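# Shut the toy oven door and leave everything upright

## Task

Swing the toy oven's door fully shut, then release it so no gripper is touching it, with the oven still on its base and upright; any toy-food basket, any small tea box, the wire rack and the small red box must also stay standing.

## Robot and tools

Robot: two six-joint arms with parallel grippers, left_arm and right_arm. Every joint list in calls and results uses one order: waist, shoulder, elbow, wrist pitch, wrist yaw, wrist roll. Stated joint ranges in rad: waist -2.618 to 3.054, shoulder 0.000 to 3.142, elbow 0.000 to 3.142, wrist pitch -1.571 to 1.571, wrist yaw -1.571 to 1.571, wrist roll -2.094 to 2.094; real ends may differ by up to 0.059 rad.

Frame: all hand positions, orientations and velocities are in the scene frame. Its origin is at table-top height halfway between the nominal arm bases; +x points out over the table, +z up, and left_arm is on the +y side (this is unrelated to which side it appears in an image). Calibrated bases: left_arm at (+0.047, +0.286, +0.012) m, right_arm at (-0.006, -0.261, +0.016) m, both turned only slightly about z. Two head cameras, cam_head_left and cam_head_right (504x504 each), sit on a stand behind the arms and look down at the table.

execute_actions(actions, cameras): actions is a list of actions; each action is a list of up to 15 rows, one row per 1/30 s step; if fewer than 15 rows, the last row repeats. Every row is one flat list of 14 numbers in [-1, 1] covering both arms: left_arm's six joint values then its opening, then right_arm's six joint values then its opening. Joint values are offsets, not poses: each is measured from that arm's Joint targets as they were when the action began (not from the previous row). Scale: 1.0 equals 2.224 rad for waist, shoulder and elbow, and 8.485 rad for the three wrist joints. Sending the same offset in a later action moves the joint further again. Opening is absolute: +1 fully open (about 87 mm between pads), +0.5 about 69 mm, 0 about 43 mm, -0.5 about 18 mm, -1 closed. An action that would push any joint more than 0.059 rad past its stated range is rejected for both arms. cameras: list of names, ["all"] or []; images come only when asked or when actions is empty.

move(target, speed, blend, opening_speed, blocking, cameras): target is either one 14-number row or a list of up to 15 such rows, laid out as above; every row is an offset from the current Joint targets (all rows share that same starting point). speed is rad/s for the joint with farthest to travel, 0.01 to 12.57, default 0.5, one value or one per target. blend (rad) rounds corners between listed targets; 0 means stop at each. opening_speed (0.2 or more, scale units per second) ramps the gripper command. blocking=false returns early while motion continues. Joints all move together, so the gripper traces a curve and does not avoid obstacles. The result adds a move: line, e.g. done, off_target, moving, held or fault, and limits=held if steps were withheld.

wait(seconds 0 to 10, cameras) lets time pass holding the last command. stop(cameras) brakes a running move. zoom_image(camera, region) magnifies part of the latest image of cam_head_left or cam_head_right; region is [x0, y0, x1, y1] in pixels from the top-left, at most 504 wide and high. finished_scene(scene) closes the current scene, given its number; call nothing after it in that reply.

Results: end_effector_position (m) and end_effector_quat_wxyz per gripper, possibly off by a few cm. The fingers point along the gripper's +z and close along its y; the position is the point between the pads. Joint positions (rad) and Joint velocities (rad/s) list each arm's six joints plus its gripper (0 closed to 1 open). Joint targets is the baseline for your next offsets. grip_measured is the gripper reading on the command scale; to hold something, command about 0.04 below the reading at first contact. Joint torques follow the joint order, positive toward larger angles. "joint sent to its limit" means a joint was stopped at its end; "joint command not followed" means the clearance check altered targets. Per step, a joint target may lead its measured angle by at most 0.339 rad (big three joints) or 2.2 rad (wrist joints), and targets that would move the gripper over 200 mm are scaled back, so large offsets take several actions. MOTOR HOT appears at 75 °C; at 90 °C the arm folds up and stops working.

Cautions: approach the door slowly and push it shut gently rather than slamming it; do not let go of anything still moving. Keep the oven, basket, tea box, wire rack and red box upright and on the table; nothing may end up off the table. Do not strike the table, fixtures or heavy items hard, keep the two arms from touching or squeezing each other, and avoid loading an arm's camera cable. If an arm is blocked and still pushing, command its targets back past its measured positions. Avoid long holds at full reach to limit heating. Objects may occasionally be nudged by outside disturbances.

Each tool is called after "Call:" as a command line: name --argument value for each argument, lists and objects as JSON in quotes; but a table of rows of numbers goes row by row, as --pt "numbers of a row", without its own name.

## Session

I'll start by looking at the scene.

Call:
execute_actions --actions '[]'

Scene clock: 0.00 s.
left_arm: end_effector_position=(+0.4214, +0.3218, +0.0545) grip_measured=+0.990 end_effector_quat_wxyz=(+0.568, -0.101, +0.813, +0.078) | right_arm: end_effector_position=(+0.3756, -0.2298, +0.3745) grip_measured=+1.000 end_effector_quat_wxyz=(+0.703, -0.026, +0.710, +0.036)
Joint positions: left_arm=[-0.026 1.571 0.349 0.861 -0.259 -0.084 0.995] | right_arm=[0.012 1.048 1.048 -0.009 -0.014 0.014 1]
Joint velocities: within noise
Joint torques (N m): no reading
Motor temperatures (°C): left_arm=[25 27 29 28 27 29 29] | right_arm=[27 27 29 27 25 26 28]
Heat: left arm: 29 °C; right arm: 29 °C.
Joint targets: left_arm=[-0.026 1.565 0.356 0.863 -0.259 -0.083] | right_arm=[0.012 1.047 1.054 -0.017 -0.014 0.015]
Tool commands: left_gripper/opening=+1.0 right_gripper/opening=+1.0

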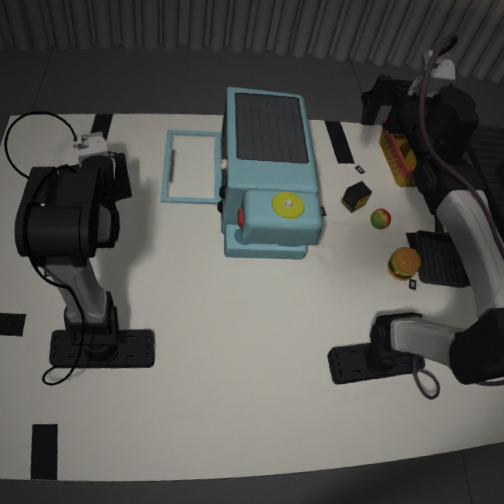

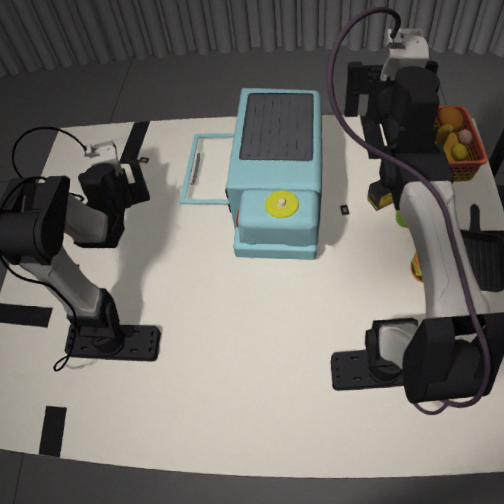

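Call:
zoom_image --camera "cam_head_left" --region '[130, 70, 340, 280]'

Call:
zoom_image --camera "cam_head_right" --region '[140, 70, 350, 280]'

Call:
zoom_image --camera "cam_head_left" --region '[300, 60, 504, 320]'

Call:
zoom_image --camera "cam_head_right" --region '[300, 60, 504, 320]'

Scaled by 2.400 from the camera's 504x504 image, which has a finer 720x720 frame.

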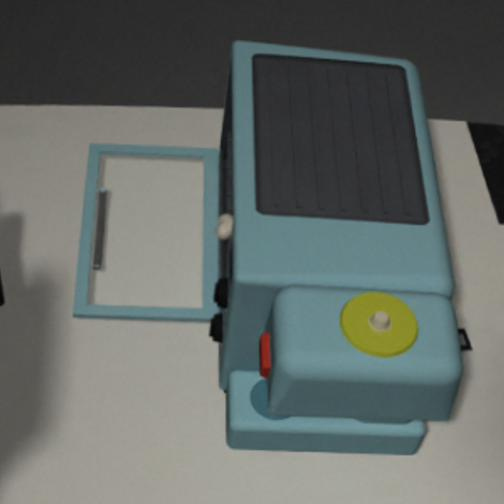

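Scaled by 2.400 from the camera's 504x504 image, which has a finer 720x720 frame.

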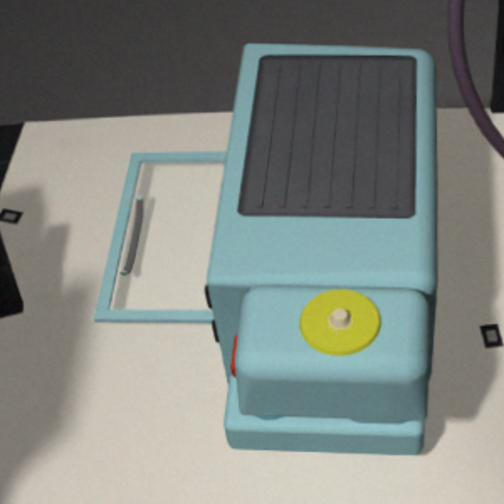

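Scaled by 1.938 from the camera's 504x504 image, which has a finer 720x720 frame.

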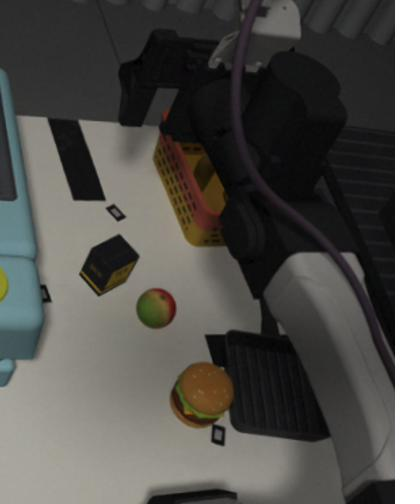

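Scaled by 1.938 from the camera's 504x504 image, which has a finer 720x720 frame.

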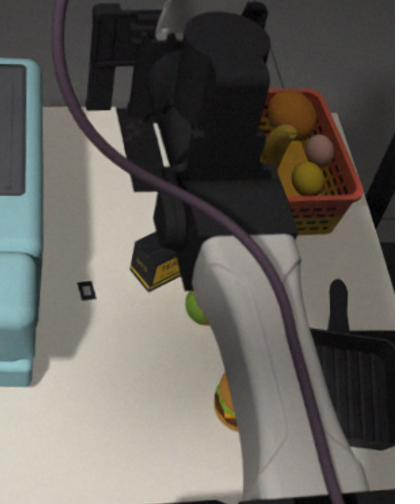

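Call:
zoom_image --camera "cam_head_left" --region '[0, 90, 180, 270]'

Call:
zoom_image --camera "cam_head_right" --region '[0, 90, 180, 270]'

Scaled by 2.800 from the camera's 504x504 image, which has a finer 720x720 frame.

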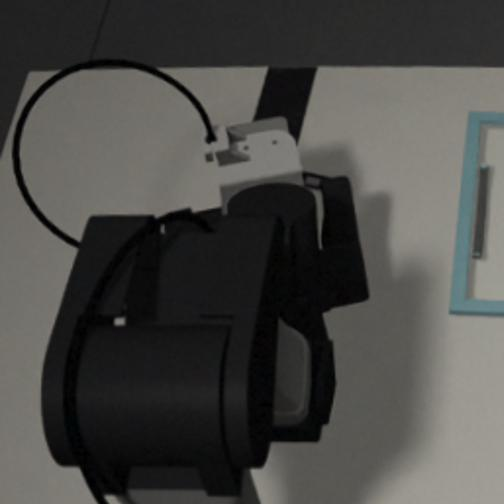

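Scaled by 2.800 from the camera's 504x504 image, which has a finer 720x720 frame.

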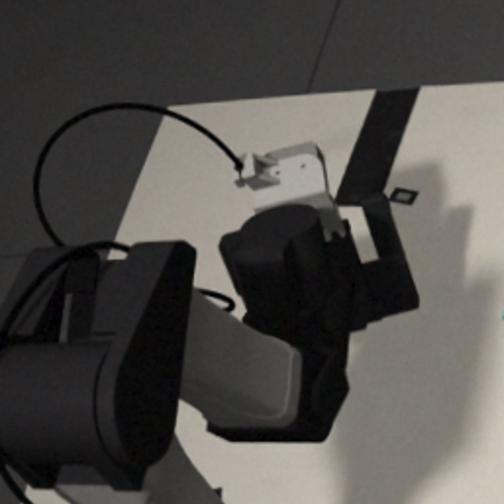

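Call:
zoom_image --camera "cam_head_left" --region '[150, 110, 260, 220]'

Call:
zoom_image --camera "cam_head_left" --region '[200, 130, 250, 230]'

Call:
zoom_image --camera "cam_head_right" --region '[170, 110, 280, 220]'

Scaled by 4.582 from the camera's 504x504 image, which has a finer 720x720 frame.

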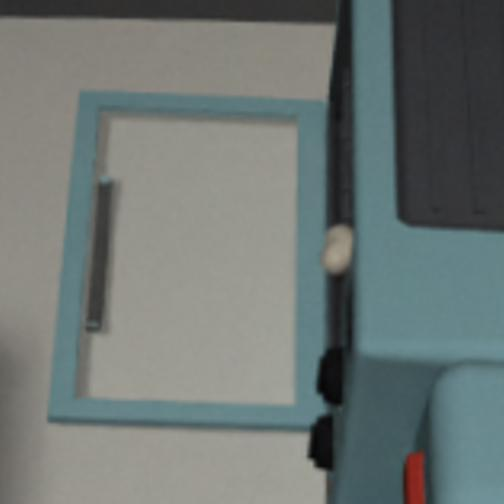

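Scaled by 5.040 from the camera's 504x504 image, which has a finer 720x720 frame.

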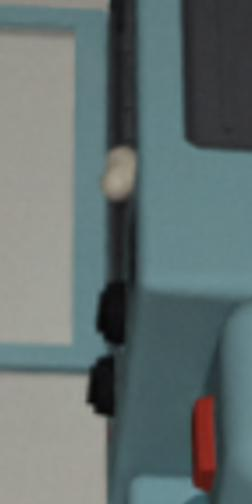

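Scaled by 4.582 from the camera's 504x504 image, which has a finer 720x720 frame.

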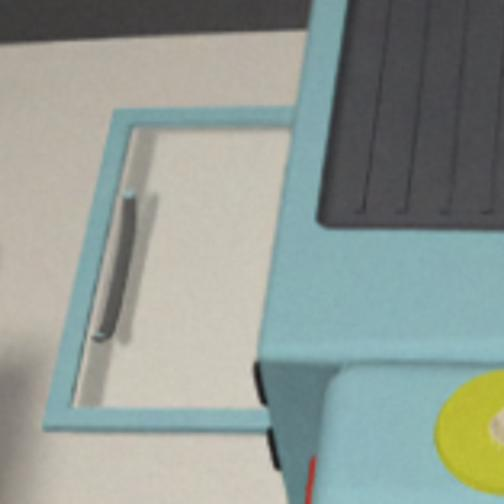

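Call:
zoom_image --camera "cam_head_left" --region '[340, 20, 504, 184]'

Call:
zoom_image --camera "cam_head_right" --region '[320, 0, 504, 184]'

Call:
zoom_image --camera "cam_head_right" --region '[60, 120, 170, 230]'

Scaled by 3.073 from the camera's 504x504 image, which has a finer 720x720 frame.

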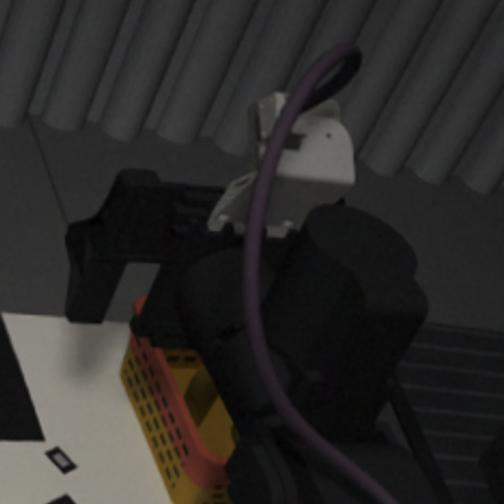

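Scaled by 2.739 from the camera's 504x504 image, which has a finer 720x720 frame.

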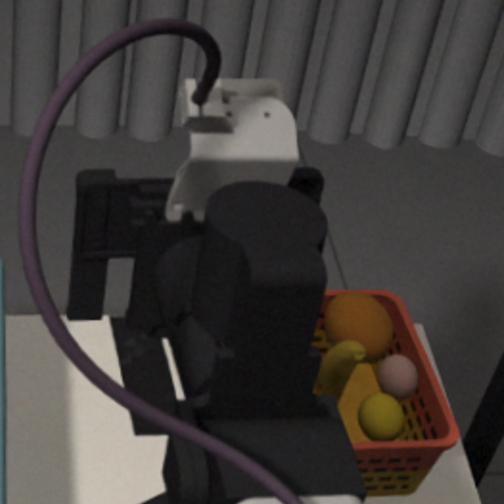

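Scaled by 4.582 from the camera's 504x504 image, which has a finer 720x720 frame.

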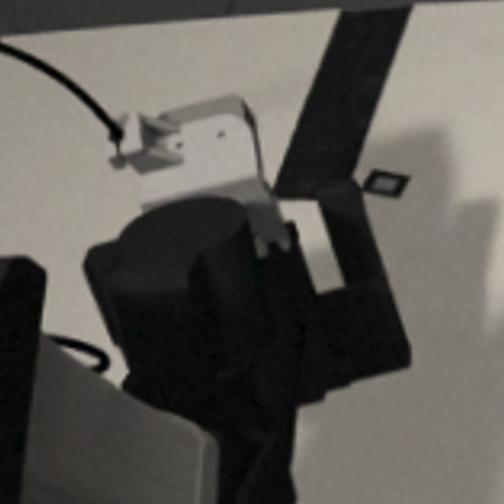

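Call:
move --target '[0.10162, -0.07419, 0.19964, -0.06635, 0.03052, 0.00978, 1.0, 0, 0, 0, 0, 0, 0, 1.0]' --speed 0.6 --cameras '["all"]'

Scene clock: 22.10 s.
left_arm: end_effector_position=(+0.4705, +0.3762, +0.1659) grip_measured=+0.990 end_effector_quat_wxyz=(+0.576, -0.092, +0.810, +0.059) | right_arm: end_effector_position=(+0.3756, -0.2298, +0.3745) grip_measured=+1.000 end_effector_quat_wxyz=(+0.703, -0.026, +0.710, +0.036)
Joint positions: left_arm=[0.198 1.417 0.774 0.308 -0.008 -0.014 0.995] | right_arm=[0.012 1.048 1.048 -0.009 -0.014 0.014 1]
Joint torques (N m): left_arm=[0.47 -7.08 9.48 1.82 0.17 0.16] | right_arm=[-0.17 -3.18 7.97 2.15 0.01 -0.02]
Motor temperatures (°C): left_arm=[25 28 30 33 27 29 29] | right_arm=[27 28 32 32 25 26 28]
Heat: left arm: 33 °C; right arm: 32 °C.
Joint targets: left_arm=[0.200 1.400 0.800 0.299 0.000 0.000] | right_arm=[0.012 1.047 1.054 -0.017 -0.014 0.015]
move: done

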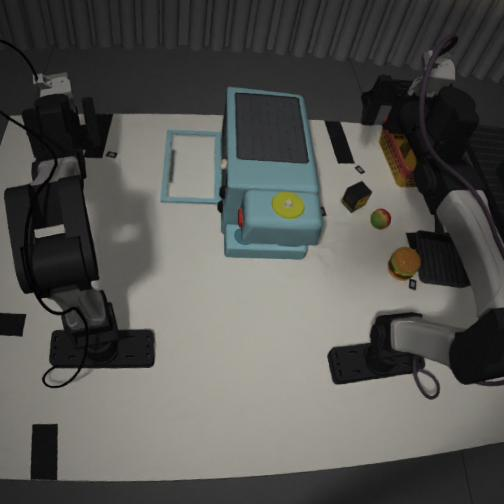

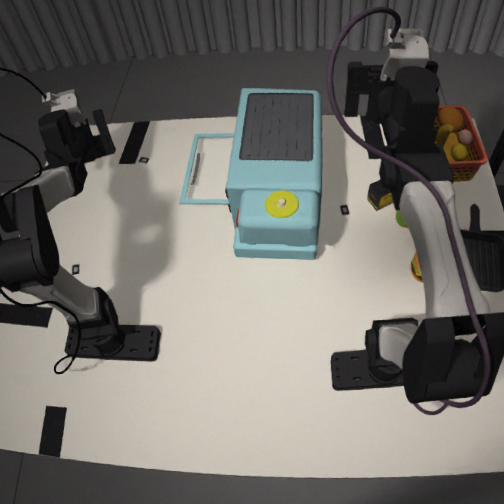

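Call:
zoom_image --camera "cam_head_left" --region '[0, 60, 140, 200]'

Call:
zoom_image --camera "cam_head_right" --region '[20, 80, 140, 200]'

Scaled by 3.600 from the camera's 504x504 image, which has a finer 720x720 frame.

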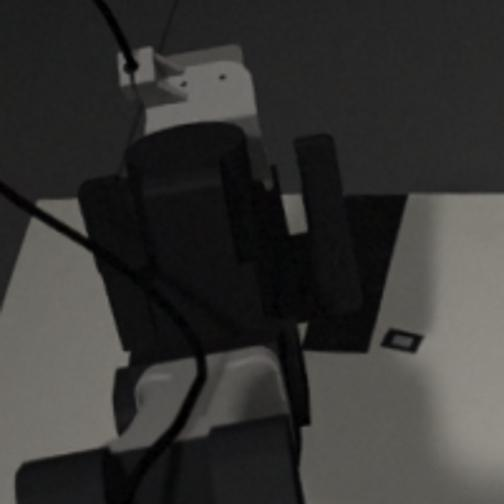

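Scaled by 4.200 from the camera's 504x504 image, which has a finer 720x720 frame.

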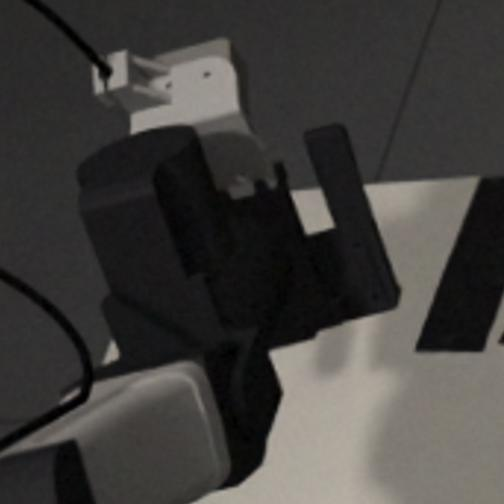

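Call:
move --target '[0, 0.04496, 0.26978, -0.17678, 0, 0, 1.0, 0, 0, 0, 0, 0, 0, 1.0]' --speed 1.0 --cameras '["all"]'

Call:
zoom_image --camera "cam_head_left" --region '[0, 60, 180, 240]'

Call:
zoom_image --camera "cam_head_right" --region '[0, 60, 180, 240]'

Scene clock: 30.37 s.
left_arm: end_effector_position=(+0.3138, +0.3431, +0.1670) grip_measured=+0.990 end_effector_quat_wxyz=(+0.129, -0.110, +0.985, +0.016) | right_arm: end_effector_position=(+0.3756, -0.2298, +0.3745) grip_measured=+1.000 end_effector_quat_wxyz=(+0.703, -0.026, +0.710, +0.036)
Joint positions: left_arm=[0.198 1.49 1.369 -1.189 -0.007 -0.013 0.995] | right_arm=[0.012 1.048 1.048 -0.009 -0.014 0.014 1]
Joint torques (N m): left_arm=[0.47 -4.57 9.32 0.73 0.16 0.15] | right_arm=[-0.25 -3.17 8.21 2.14 -0.04 0.02]
Heat: left arm: 32 °C; right arm: 33 °C.
Joint targets: left_arm=[0.200 1.501 1.400 -1.200 0.000 0.000] | right_arm=[0.012 1.047 1.054 -0.017 -0.014 0.015]
move: done

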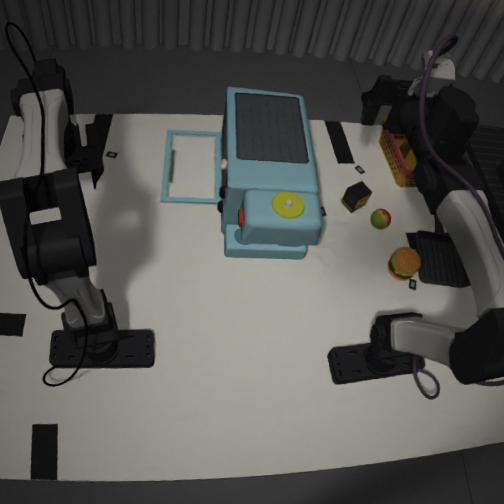

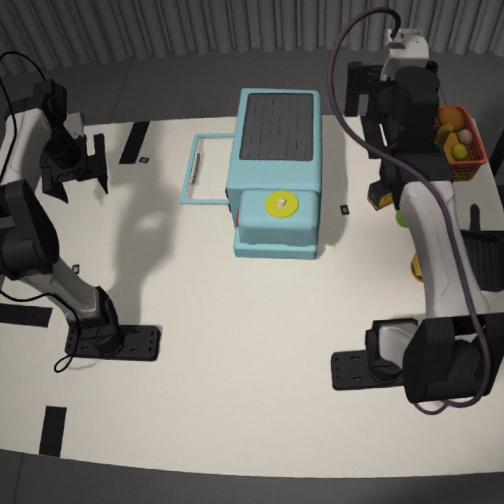

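Scaled by 2.800 from the camera's 504x504 image, which has a finer 720x720 frame.

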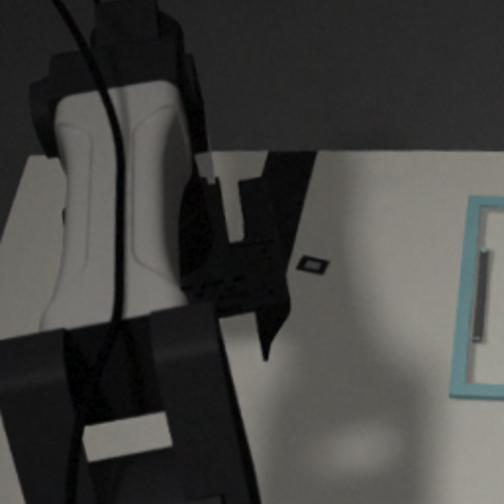

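Scaled by 2.800 from the camera's 504x504 image, which has a finer 720x720 frame.

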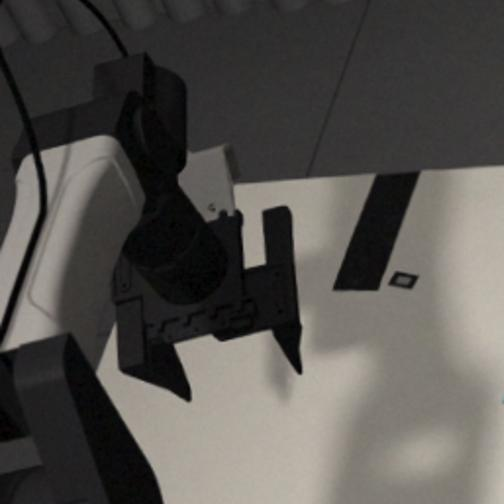

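Call:
move --target '[0, 0, 0, 0, 0, 0.17678, 1.0, 0, 0, 0, 0, 0, 0, 1.0]' --speed 1.0 --cameras '["all"]'

Call:
zoom_image --camera "cam_head_left" --region '[0, 60, 180, 240]'

Call:
zoom_image --camera "cam_head_right" --region '[0, 60, 180, 240]'

Scene clock: 33.60 s.
left_arm: end_effector_position=(+0.3406, +0.3916, +0.1770) grip_measured=+0.990 end_effector_quat_wxyz=(+0.083, +0.591, +0.796, +0.099) | right_arm: end_effector_position=(+0.3756, -0.2298, +0.3745) grip_measured=+1.000 end_effector_quat_wxyz=(+0.703, -0.026, +0.710, +0.036)
Joint positions: left_arm=[0.198 1.49 1.369 -1.191 -0.007 1.485 0.995] | right_arm=[0.012 1.048 1.048 -0.009 -0.014 0.014 1]
Joint torques (N m): left_arm=[0.47 -4.51 9.25 0.67 0.22 0.15] | right_arm=[-0.12 -3.15 7.91 2.16 0.01 0.09]
Heat: left arm: 33 °C; right arm: 34 °C.
Joint targets: left_arm=[0.200 1.501 1.400 -1.200 0.000 1.499] | right_arm=[0.012 1.047 1.054 -0.017 -0.014 0.015]
move: done

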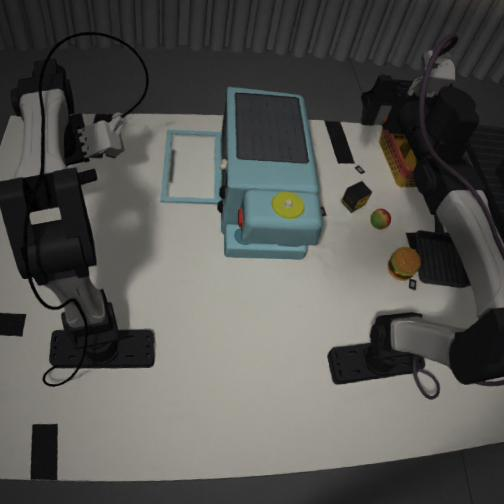

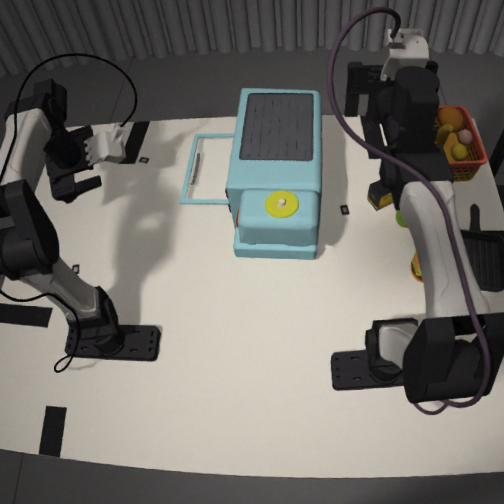

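Scaled by 2.800 from the camera's 504x504 image, which has a finer 720x720 frame.

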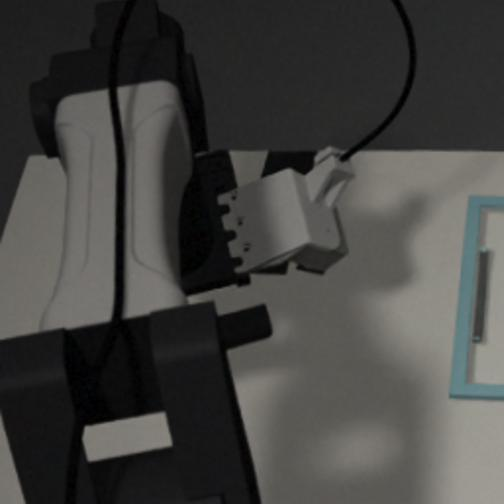

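Scaled by 2.800 from the camera's 504x504 image, which has a finer 720x720 frame.

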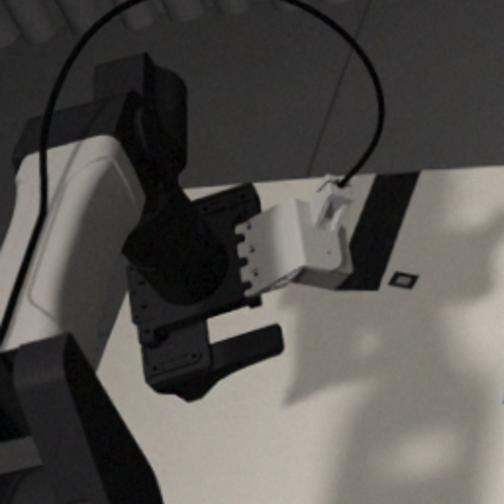

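Call:
move --target '[0.04227, 0.00809, -0.28507, 0.13648, 0.14143, -0.0871, 1.0, 0, 0, 0, 0, 0, 0, 1.0]' --speed 1.0 --cameras '["all"]'

Call:
zoom_image --camera "cam_head_left" --region '[60, 90, 240, 270]'

Call:
zoom_image --camera "cam_head_right" --region '[60, 90, 240, 270]'

Scene clock: 46.30 s.
left_arm: end_effector_position=(+0.3989, +0.2352, +0.1311) grip_measured=+0.990 end_effector_quat_wxyz=(+0.536, +0.387, +0.694, -0.286) | right_arm: end_effector_position=(+0.3756, -0.2298, +0.3745) grip_measured=+1.000 end_effector_quat_wxyz=(+0.703, -0.026, +0.710, +0.036)
Joint positions: left_arm=[0.289 1.51 0.777 -0.058 1.192 0.772 0.995] | right_arm=[0.012 1.048 1.048 -0.009 -0.014 0.014 1]
Joint torques (N m): left_arm=[0.73 -4.75 5.41 1.39 0.62 -0.11] | right_arm=[-0.28 -3.34 8.14 2.1 -0.04 0]
Heat: left arm: 34 °C; right arm: 35 °C.
Joint targets: left_arm=[0.295 1.519 0.766 -0.043 1.200 0.760] | right_arm=[0.012 1.047 1.054 -0.017 -0.014 0.015]
move: done

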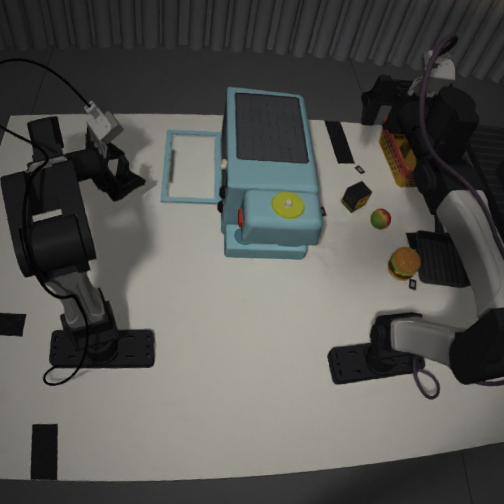

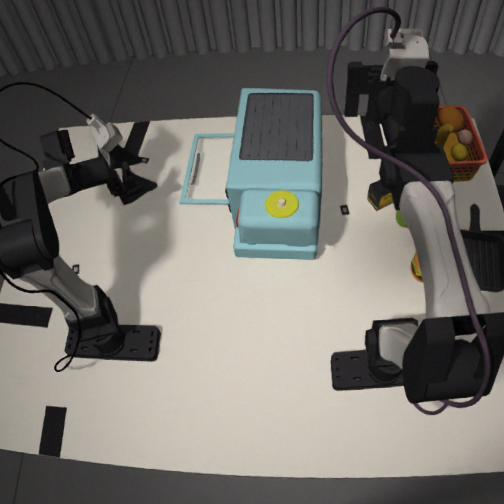

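Scaled by 2.800 from the camera's 504x504 image, which has a finer 720x720 frame.

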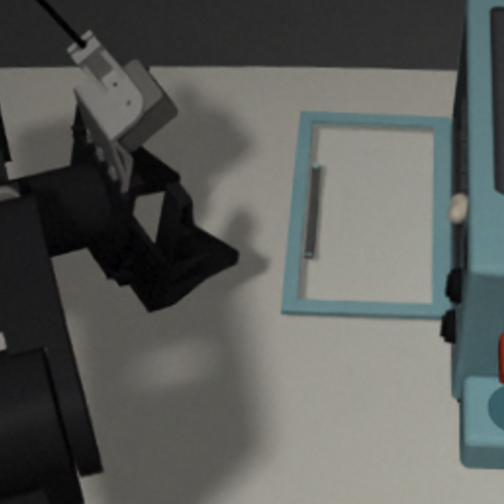

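Scaled by 2.800 from the camera's 504x504 image, which has a finer 720x720 frame.

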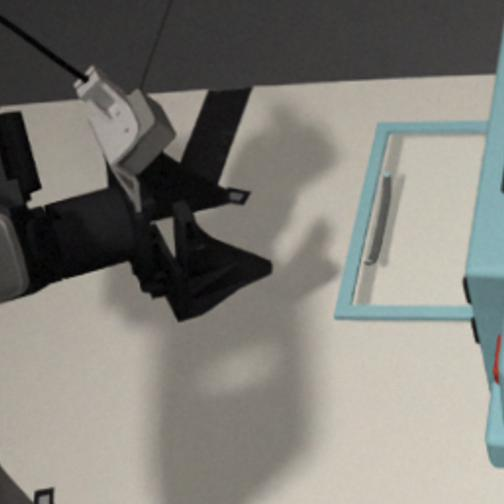

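Call:
zoom_image --camera "cam_head_left" --region '[80, 110, 160, 210]'

Call:
zoom_image --camera "cam_head_right" --region '[90, 120, 170, 220]'

Scaled by 5.040 from the camera's 504x504 image, which has a finer 720x720 frame.

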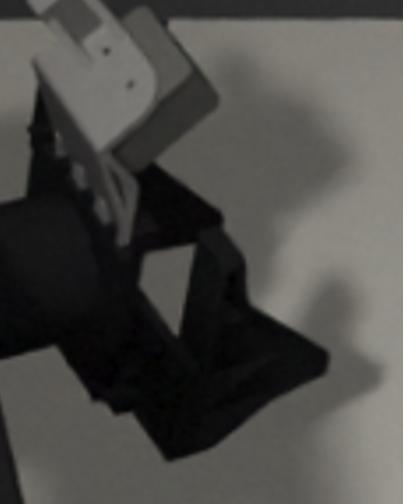

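Scaled by 5.040 from the camera's 504x504 image, which has a finer 720x720 frame.

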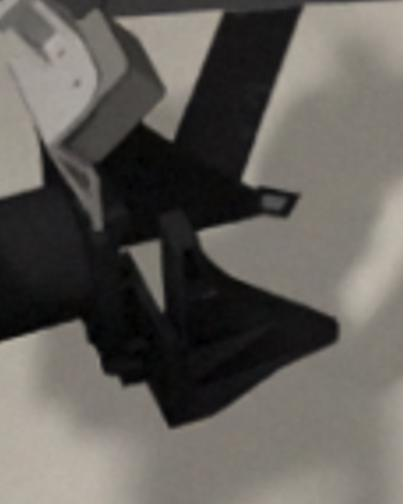

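Call:
zoom_image --camera "cam_head_left" --region '[150, 180, 210, 220]'

Call:
zoom_image --camera "cam_head_right" --region '[165, 180, 225, 220]'

Call:
zoom_image --camera "cam_head_left" --region '[195, 120, 255, 220]'

Call:
zoom_image --camera "cam_head_left" --region '[150, 115, 210, 155]'

Call:
zoom_image --camera "cam_head_right" --region '[165, 115, 225, 155]'

Scaled by 8.400 from the camera's 504x504 image, which has a finer 720x720 frame.

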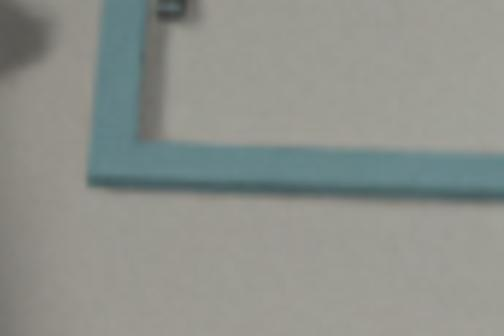

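Scaled by 8.400 from the camera's 504x504 image, which has a finer 720x720 frame.

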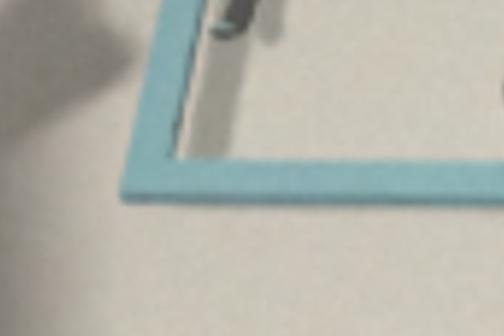

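Scaled by 5.040 from the camera's 504x504 image, which has a finer 720x720 frame.

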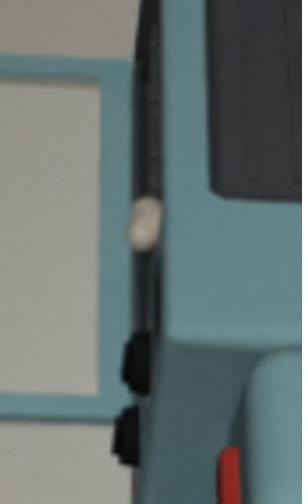

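Scaled by 8.400 from the camera's 504x504 image, which has a finer 720x720 frame.

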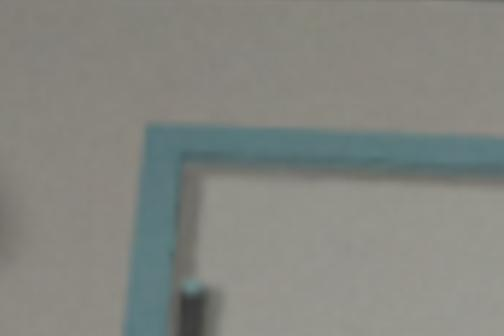

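Scaled by 8.400 from the camera's 504x504 image, which has a finer 720x720 frame.

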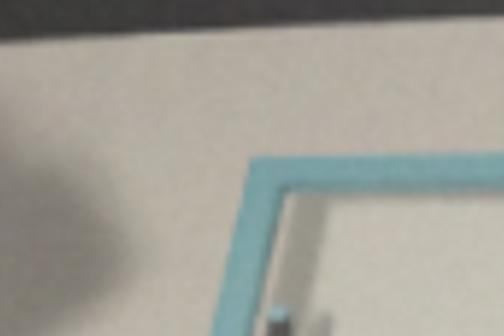

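Call:
move --target '[0.01754, 0.13219, -0.14254, 0.10689, 0.01179, -0.03253, -0.8, 0, 0, 0, 0, 0, 0, 1.0]' --speed 0.6 --opening_speed 1.5 --cameras '["all"]'

Call:
zoom_image --camera "cam_head_left" --region '[80, 110, 220, 250]'

Call:
zoom_image --camera "cam_head_right" --region '[90, 120, 230, 260]'

Scene clock: 59.97 s.
left_arm: end_effector_position=(+0.3846, +0.2317, +0.0578) grip_measured=-0.800 end_effector_quat_wxyz=(+0.583, +0.361, +0.659, -0.307) | right_arm: end_effector_position=(+0.3756, -0.2298, +0.3745) grip_measured=+1.000 end_effector_quat_wxyz=(+0.703, -0.026, +0.710, +0.036)
Joint positions: left_arm=[0.328 1.803 0.458 0.849 1.292 0.495 0.1] | right_arm=[0.012 1.048 1.048 -0.009 -0.014 0.014 1]
Joint torques (N m): left_arm=[0.72 -5.03 3.47 1.51 0.45 -0.12] | right_arm=[0.24 -3.22 7.94 2.13 -0.05 0.03]
Heat: left arm: 34 °C; right arm: 36 °C.
Joint targets: left_arm=[0.333 1.813 0.449 0.865 1.300 0.484] | right_arm=[0.012 1.047 1.054 -0.017 -0.014 0.015]
move: done

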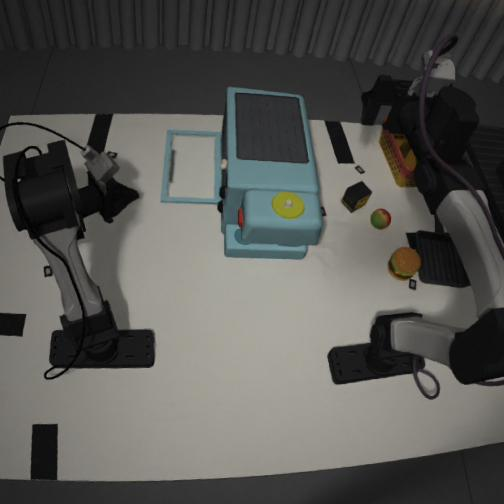

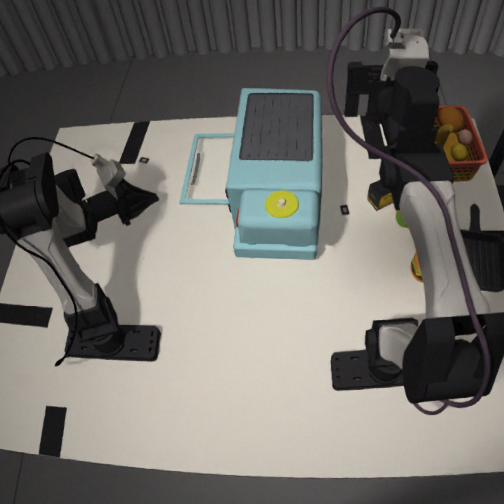

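Scaled by 3.600 from the camera's 504x504 image, which has a finer 720x720 frame.

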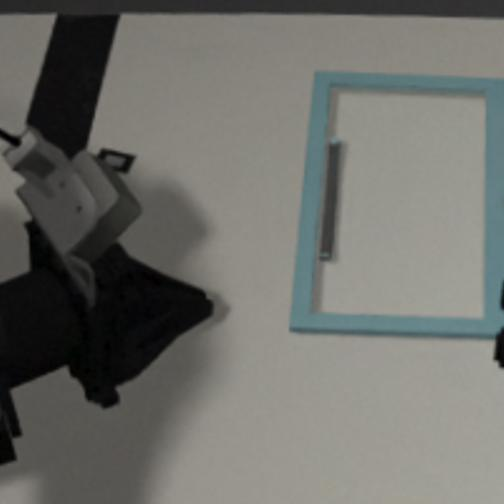

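Scaled by 3.600 from the camera's 504x504 image, which has a finer 720x720 frame.

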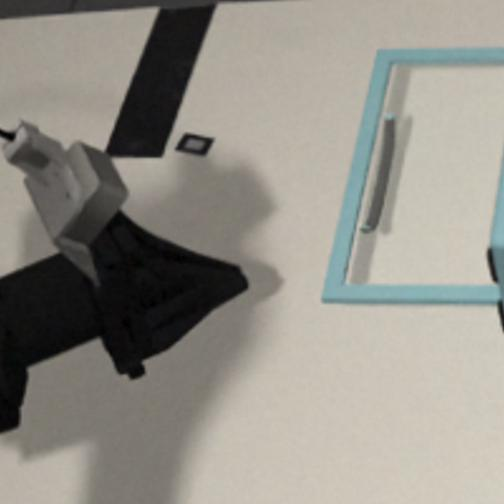

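Call:
zoom_image --camera "cam_head_left" --region '[90, 150, 150, 230]'

Call:
zoom_image --camera "cam_head_right" --region '[110, 150, 170, 230]'

Scaled by 6.300 from the camera's 504x504 image, which has a finer 720x720 frame.

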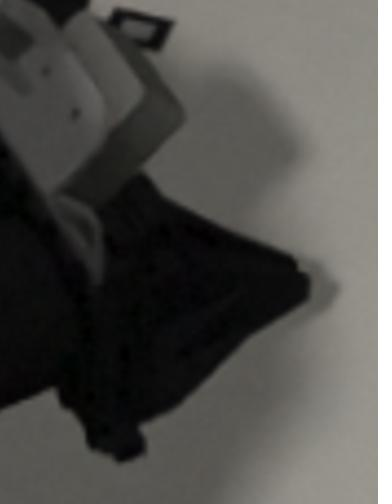

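Scaled by 6.300 from the camera's 504x504 image, which has a finer 720x720 frame.

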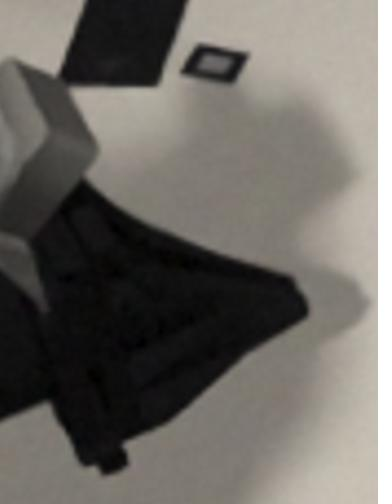

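Call:
move --target '[-0.01214, 0.07914, -0.00405, 0.02169, 0, 0, -0.8, 0, 0, 0, 0, 0, 0, 1.0]' --speed 0.3 --cameras '["all"]'

Call:
zoom_image --camera "cam_head_left" --region '[90, 140, 190, 240]'

Call:
zoom_image --camera "cam_head_right" --region '[110, 140, 210, 240]'

Scene clock: 66.30 s.
left_arm: end_effector_position=(+0.3840, +0.2264, +0.0262) grip_measured=-0.800 end_effector_quat_wxyz=(+0.580, +0.366, +0.657, -0.313) | right_arm: end_effector_position=(+0.3756, -0.2298, +0.3745) grip_measured=+1.000 end_effector_quat_wxyz=(+0.703, -0.026, +0.710, +0.036)
Joint positions: left_arm=[0.312 1.978 0.448 1.033 1.294 0.495 0.1] | right_arm=[0.012 1.048 1.048 -0.009 -0.014 0.014 1]
Joint torques (N m): left_arm=[-0.23 -5.52 2.63 1.51 0.44 -0.11] | right_arm=[0.06 -3.1 7.95 2.11 0.05 0.05]
Heat: left arm: 34 °C; right arm: 36 °C.
Joint targets: left_arm=[0.307 1.989 0.440 1.048 1.300 0.485] | right_arm=[0.012 1.047 1.054 -0.017 -0.014 0.015]
move: done

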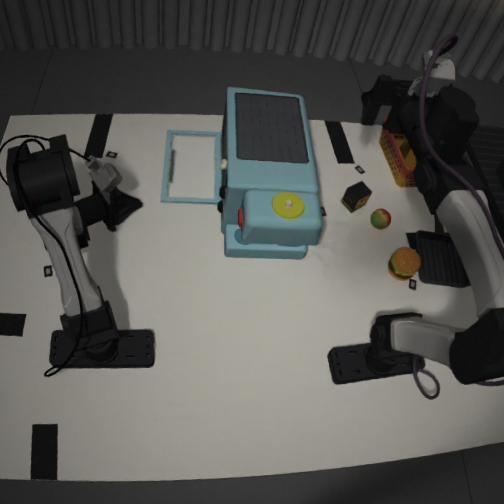

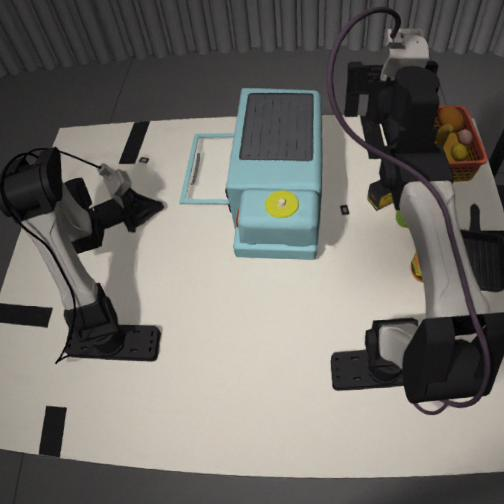

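Scaled by 5.040 from the camera's 504x504 image, which has a finer 720x720 frame.

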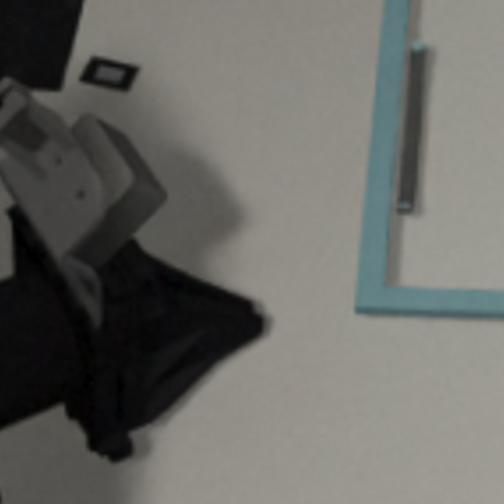

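Scaled by 5.040 from the camera's 504x504 image, which has a finer 720x720 frame.

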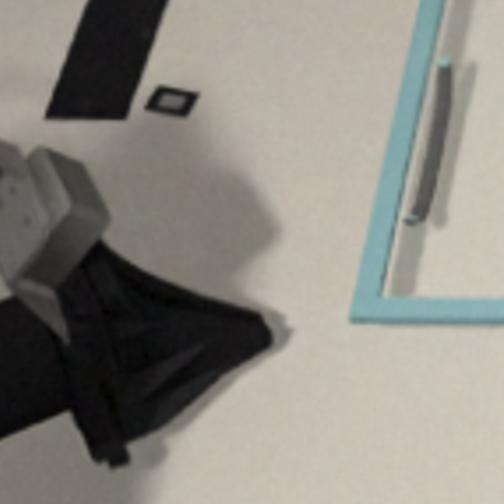

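Call:
move --target '[0.0009, 0.01619, 0.00225, 0.0033, 0.00071, -0.0013, -0.8, 0, 0, 0, 0, 0, 0, 1.0]' --speed 0.2 --cameras '["all"]'

Call:
zoom_image --camera "cam_head_left" --region '[120, 170, 180, 220]'

Call:
zoom_image --camera "cam_head_right" --region '[140, 170, 200, 220]'

Scene clock: 70.60 s.
left_arm: end_effector_position=(+0.3823, +0.2254, +0.0199) grip_measured=-0.800 end_effector_quat_wxyz=(+0.577, +0.362, +0.659, -0.319) | right_arm: end_effector_position=(+0.3756, -0.2298, +0.3745) grip_measured=+1.000 end_effector_quat_wxyz=(+0.703, -0.026, +0.710, +0.036)
Joint positions: left_arm=[0.312 2.013 0.448 1.061 1.298 0.485 0.1] | right_arm=[0.012 1.048 1.048 -0.009 -0.014 0.014 1]
Joint torques (N m): left_arm=[-0.05 -5.52 2.89 1.54 0.45 -0.11] | right_arm=[-0.23 -3.23 7.79 2.18 -0.02 0.05]
Motor temperatures (°C): left_arm=[25 29 33 32 28 29 29] | right_arm=[27 28 36 37 25 26 28]
Heat: left arm: 33 °C; right arm: 37 °C.
Joint targets: left_arm=[0.309 2.024 0.445 1.077 1.306 0.474] | right_arm=[0.012 1.047 1.054 -0.017 -0.014 0.015]
move: done

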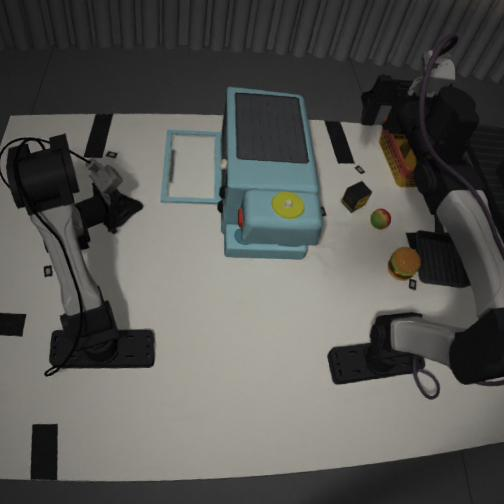

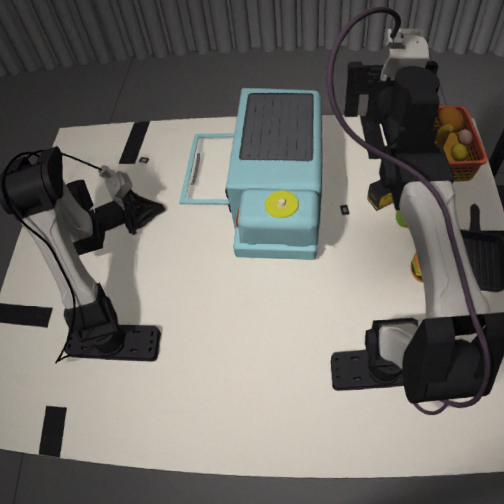

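Scaled by 8.400 from the camera's 504x504 image, which has a finer 720x720 frame.

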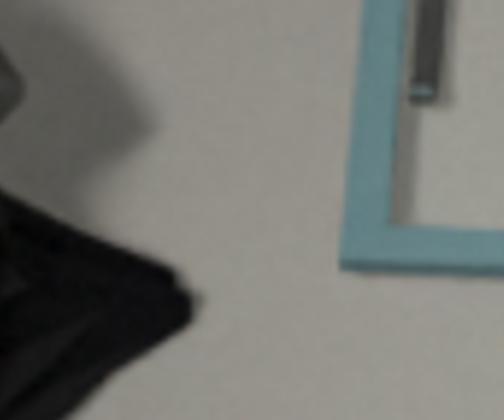

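Scaled by 8.400 from the camera's 504x504 image, which has a finer 720x720 frame.

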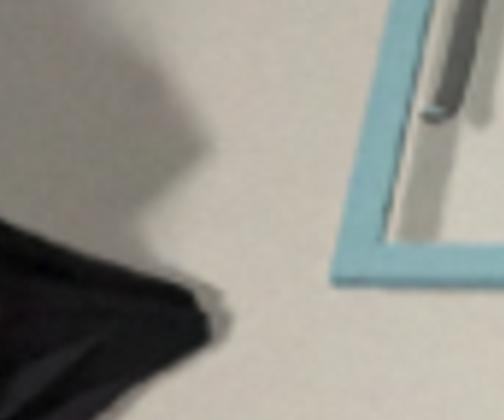

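Call:
move --target '[-0.07869, 0.01349, 0.03507, -0.00589, 0, 0, -0.8, 0, 0, 0, 0, 0, 0, 1.0]' --speed 0.15 --cameras '["all"]'

Call:
zoom_image --camera "cam_head_left" --region '[120, 140, 240, 240]'

Call:
zoom_image --camera "cam_head_right" --region '[140, 140, 260, 240]'

Scene clock: 73.13 s.
left_arm: end_effector_position=(+0.3799, +0.1696, +0.0184) grip_measured=-0.800 end_effector_quat_wxyz=(+0.547, +0.419, +0.624, -0.369) | right_arm: end_effector_position=(+0.3756, -0.2298, +0.3745) grip_measured=+1.000 end_effector_quat_wxyz=(+0.703, -0.026, +0.710, +0.036)
Joint positions: left_arm=[0.137 2.042 0.505 1.035 1.3 0.484 0.1] | right_arm=[0.012 1.048 1.048 -0.009 -0.014 0.014 1]
Joint torques (N m): left_arm=[-0.06 -5.75 4.88 1.28 0.45 -0.11] | right_arm=[0.06 -3.25 7.94 2.17 0.01 0.06]
Heat: left arm: 33 °C; right arm: 37 °C.
Joint targets: left_arm=[0.133 2.055 0.523 1.027 1.307 0.474] | right_arm=[0.012 1.047 1.054 -0.017 -0.014 0.015]
move: done

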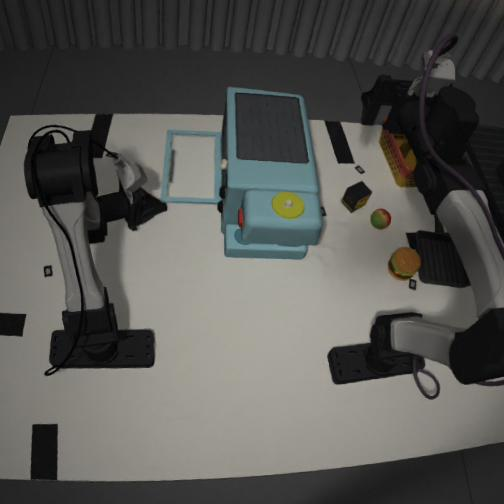

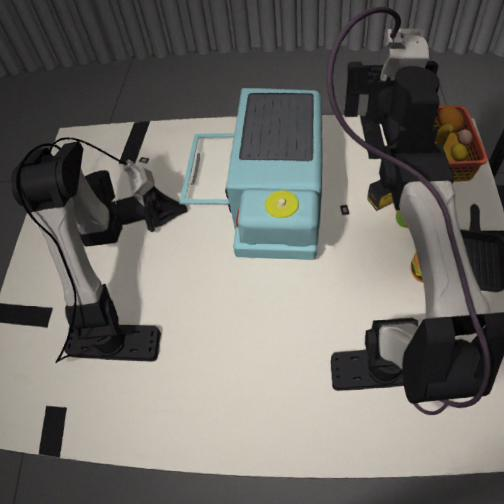

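Scaled by 4.200 from the camera's 504x504 image, which has a finer 720x720 frame.

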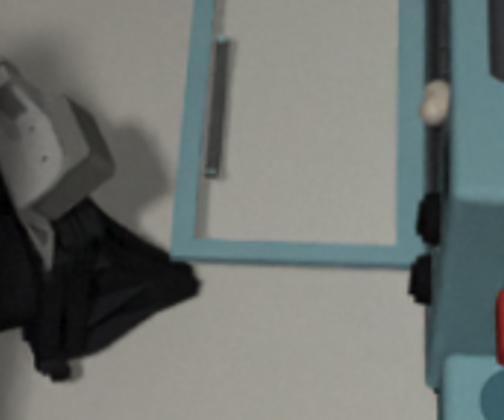

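Scaled by 4.200 from the camera's 504x504 image, which has a finer 720x720 frame.

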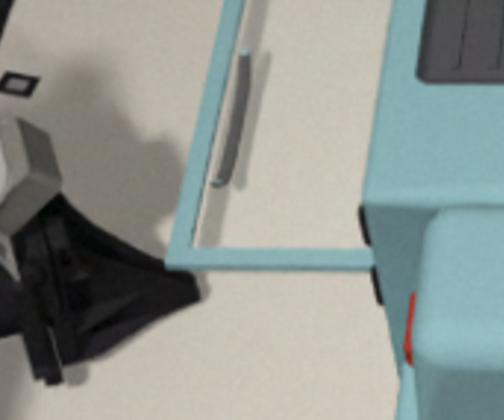

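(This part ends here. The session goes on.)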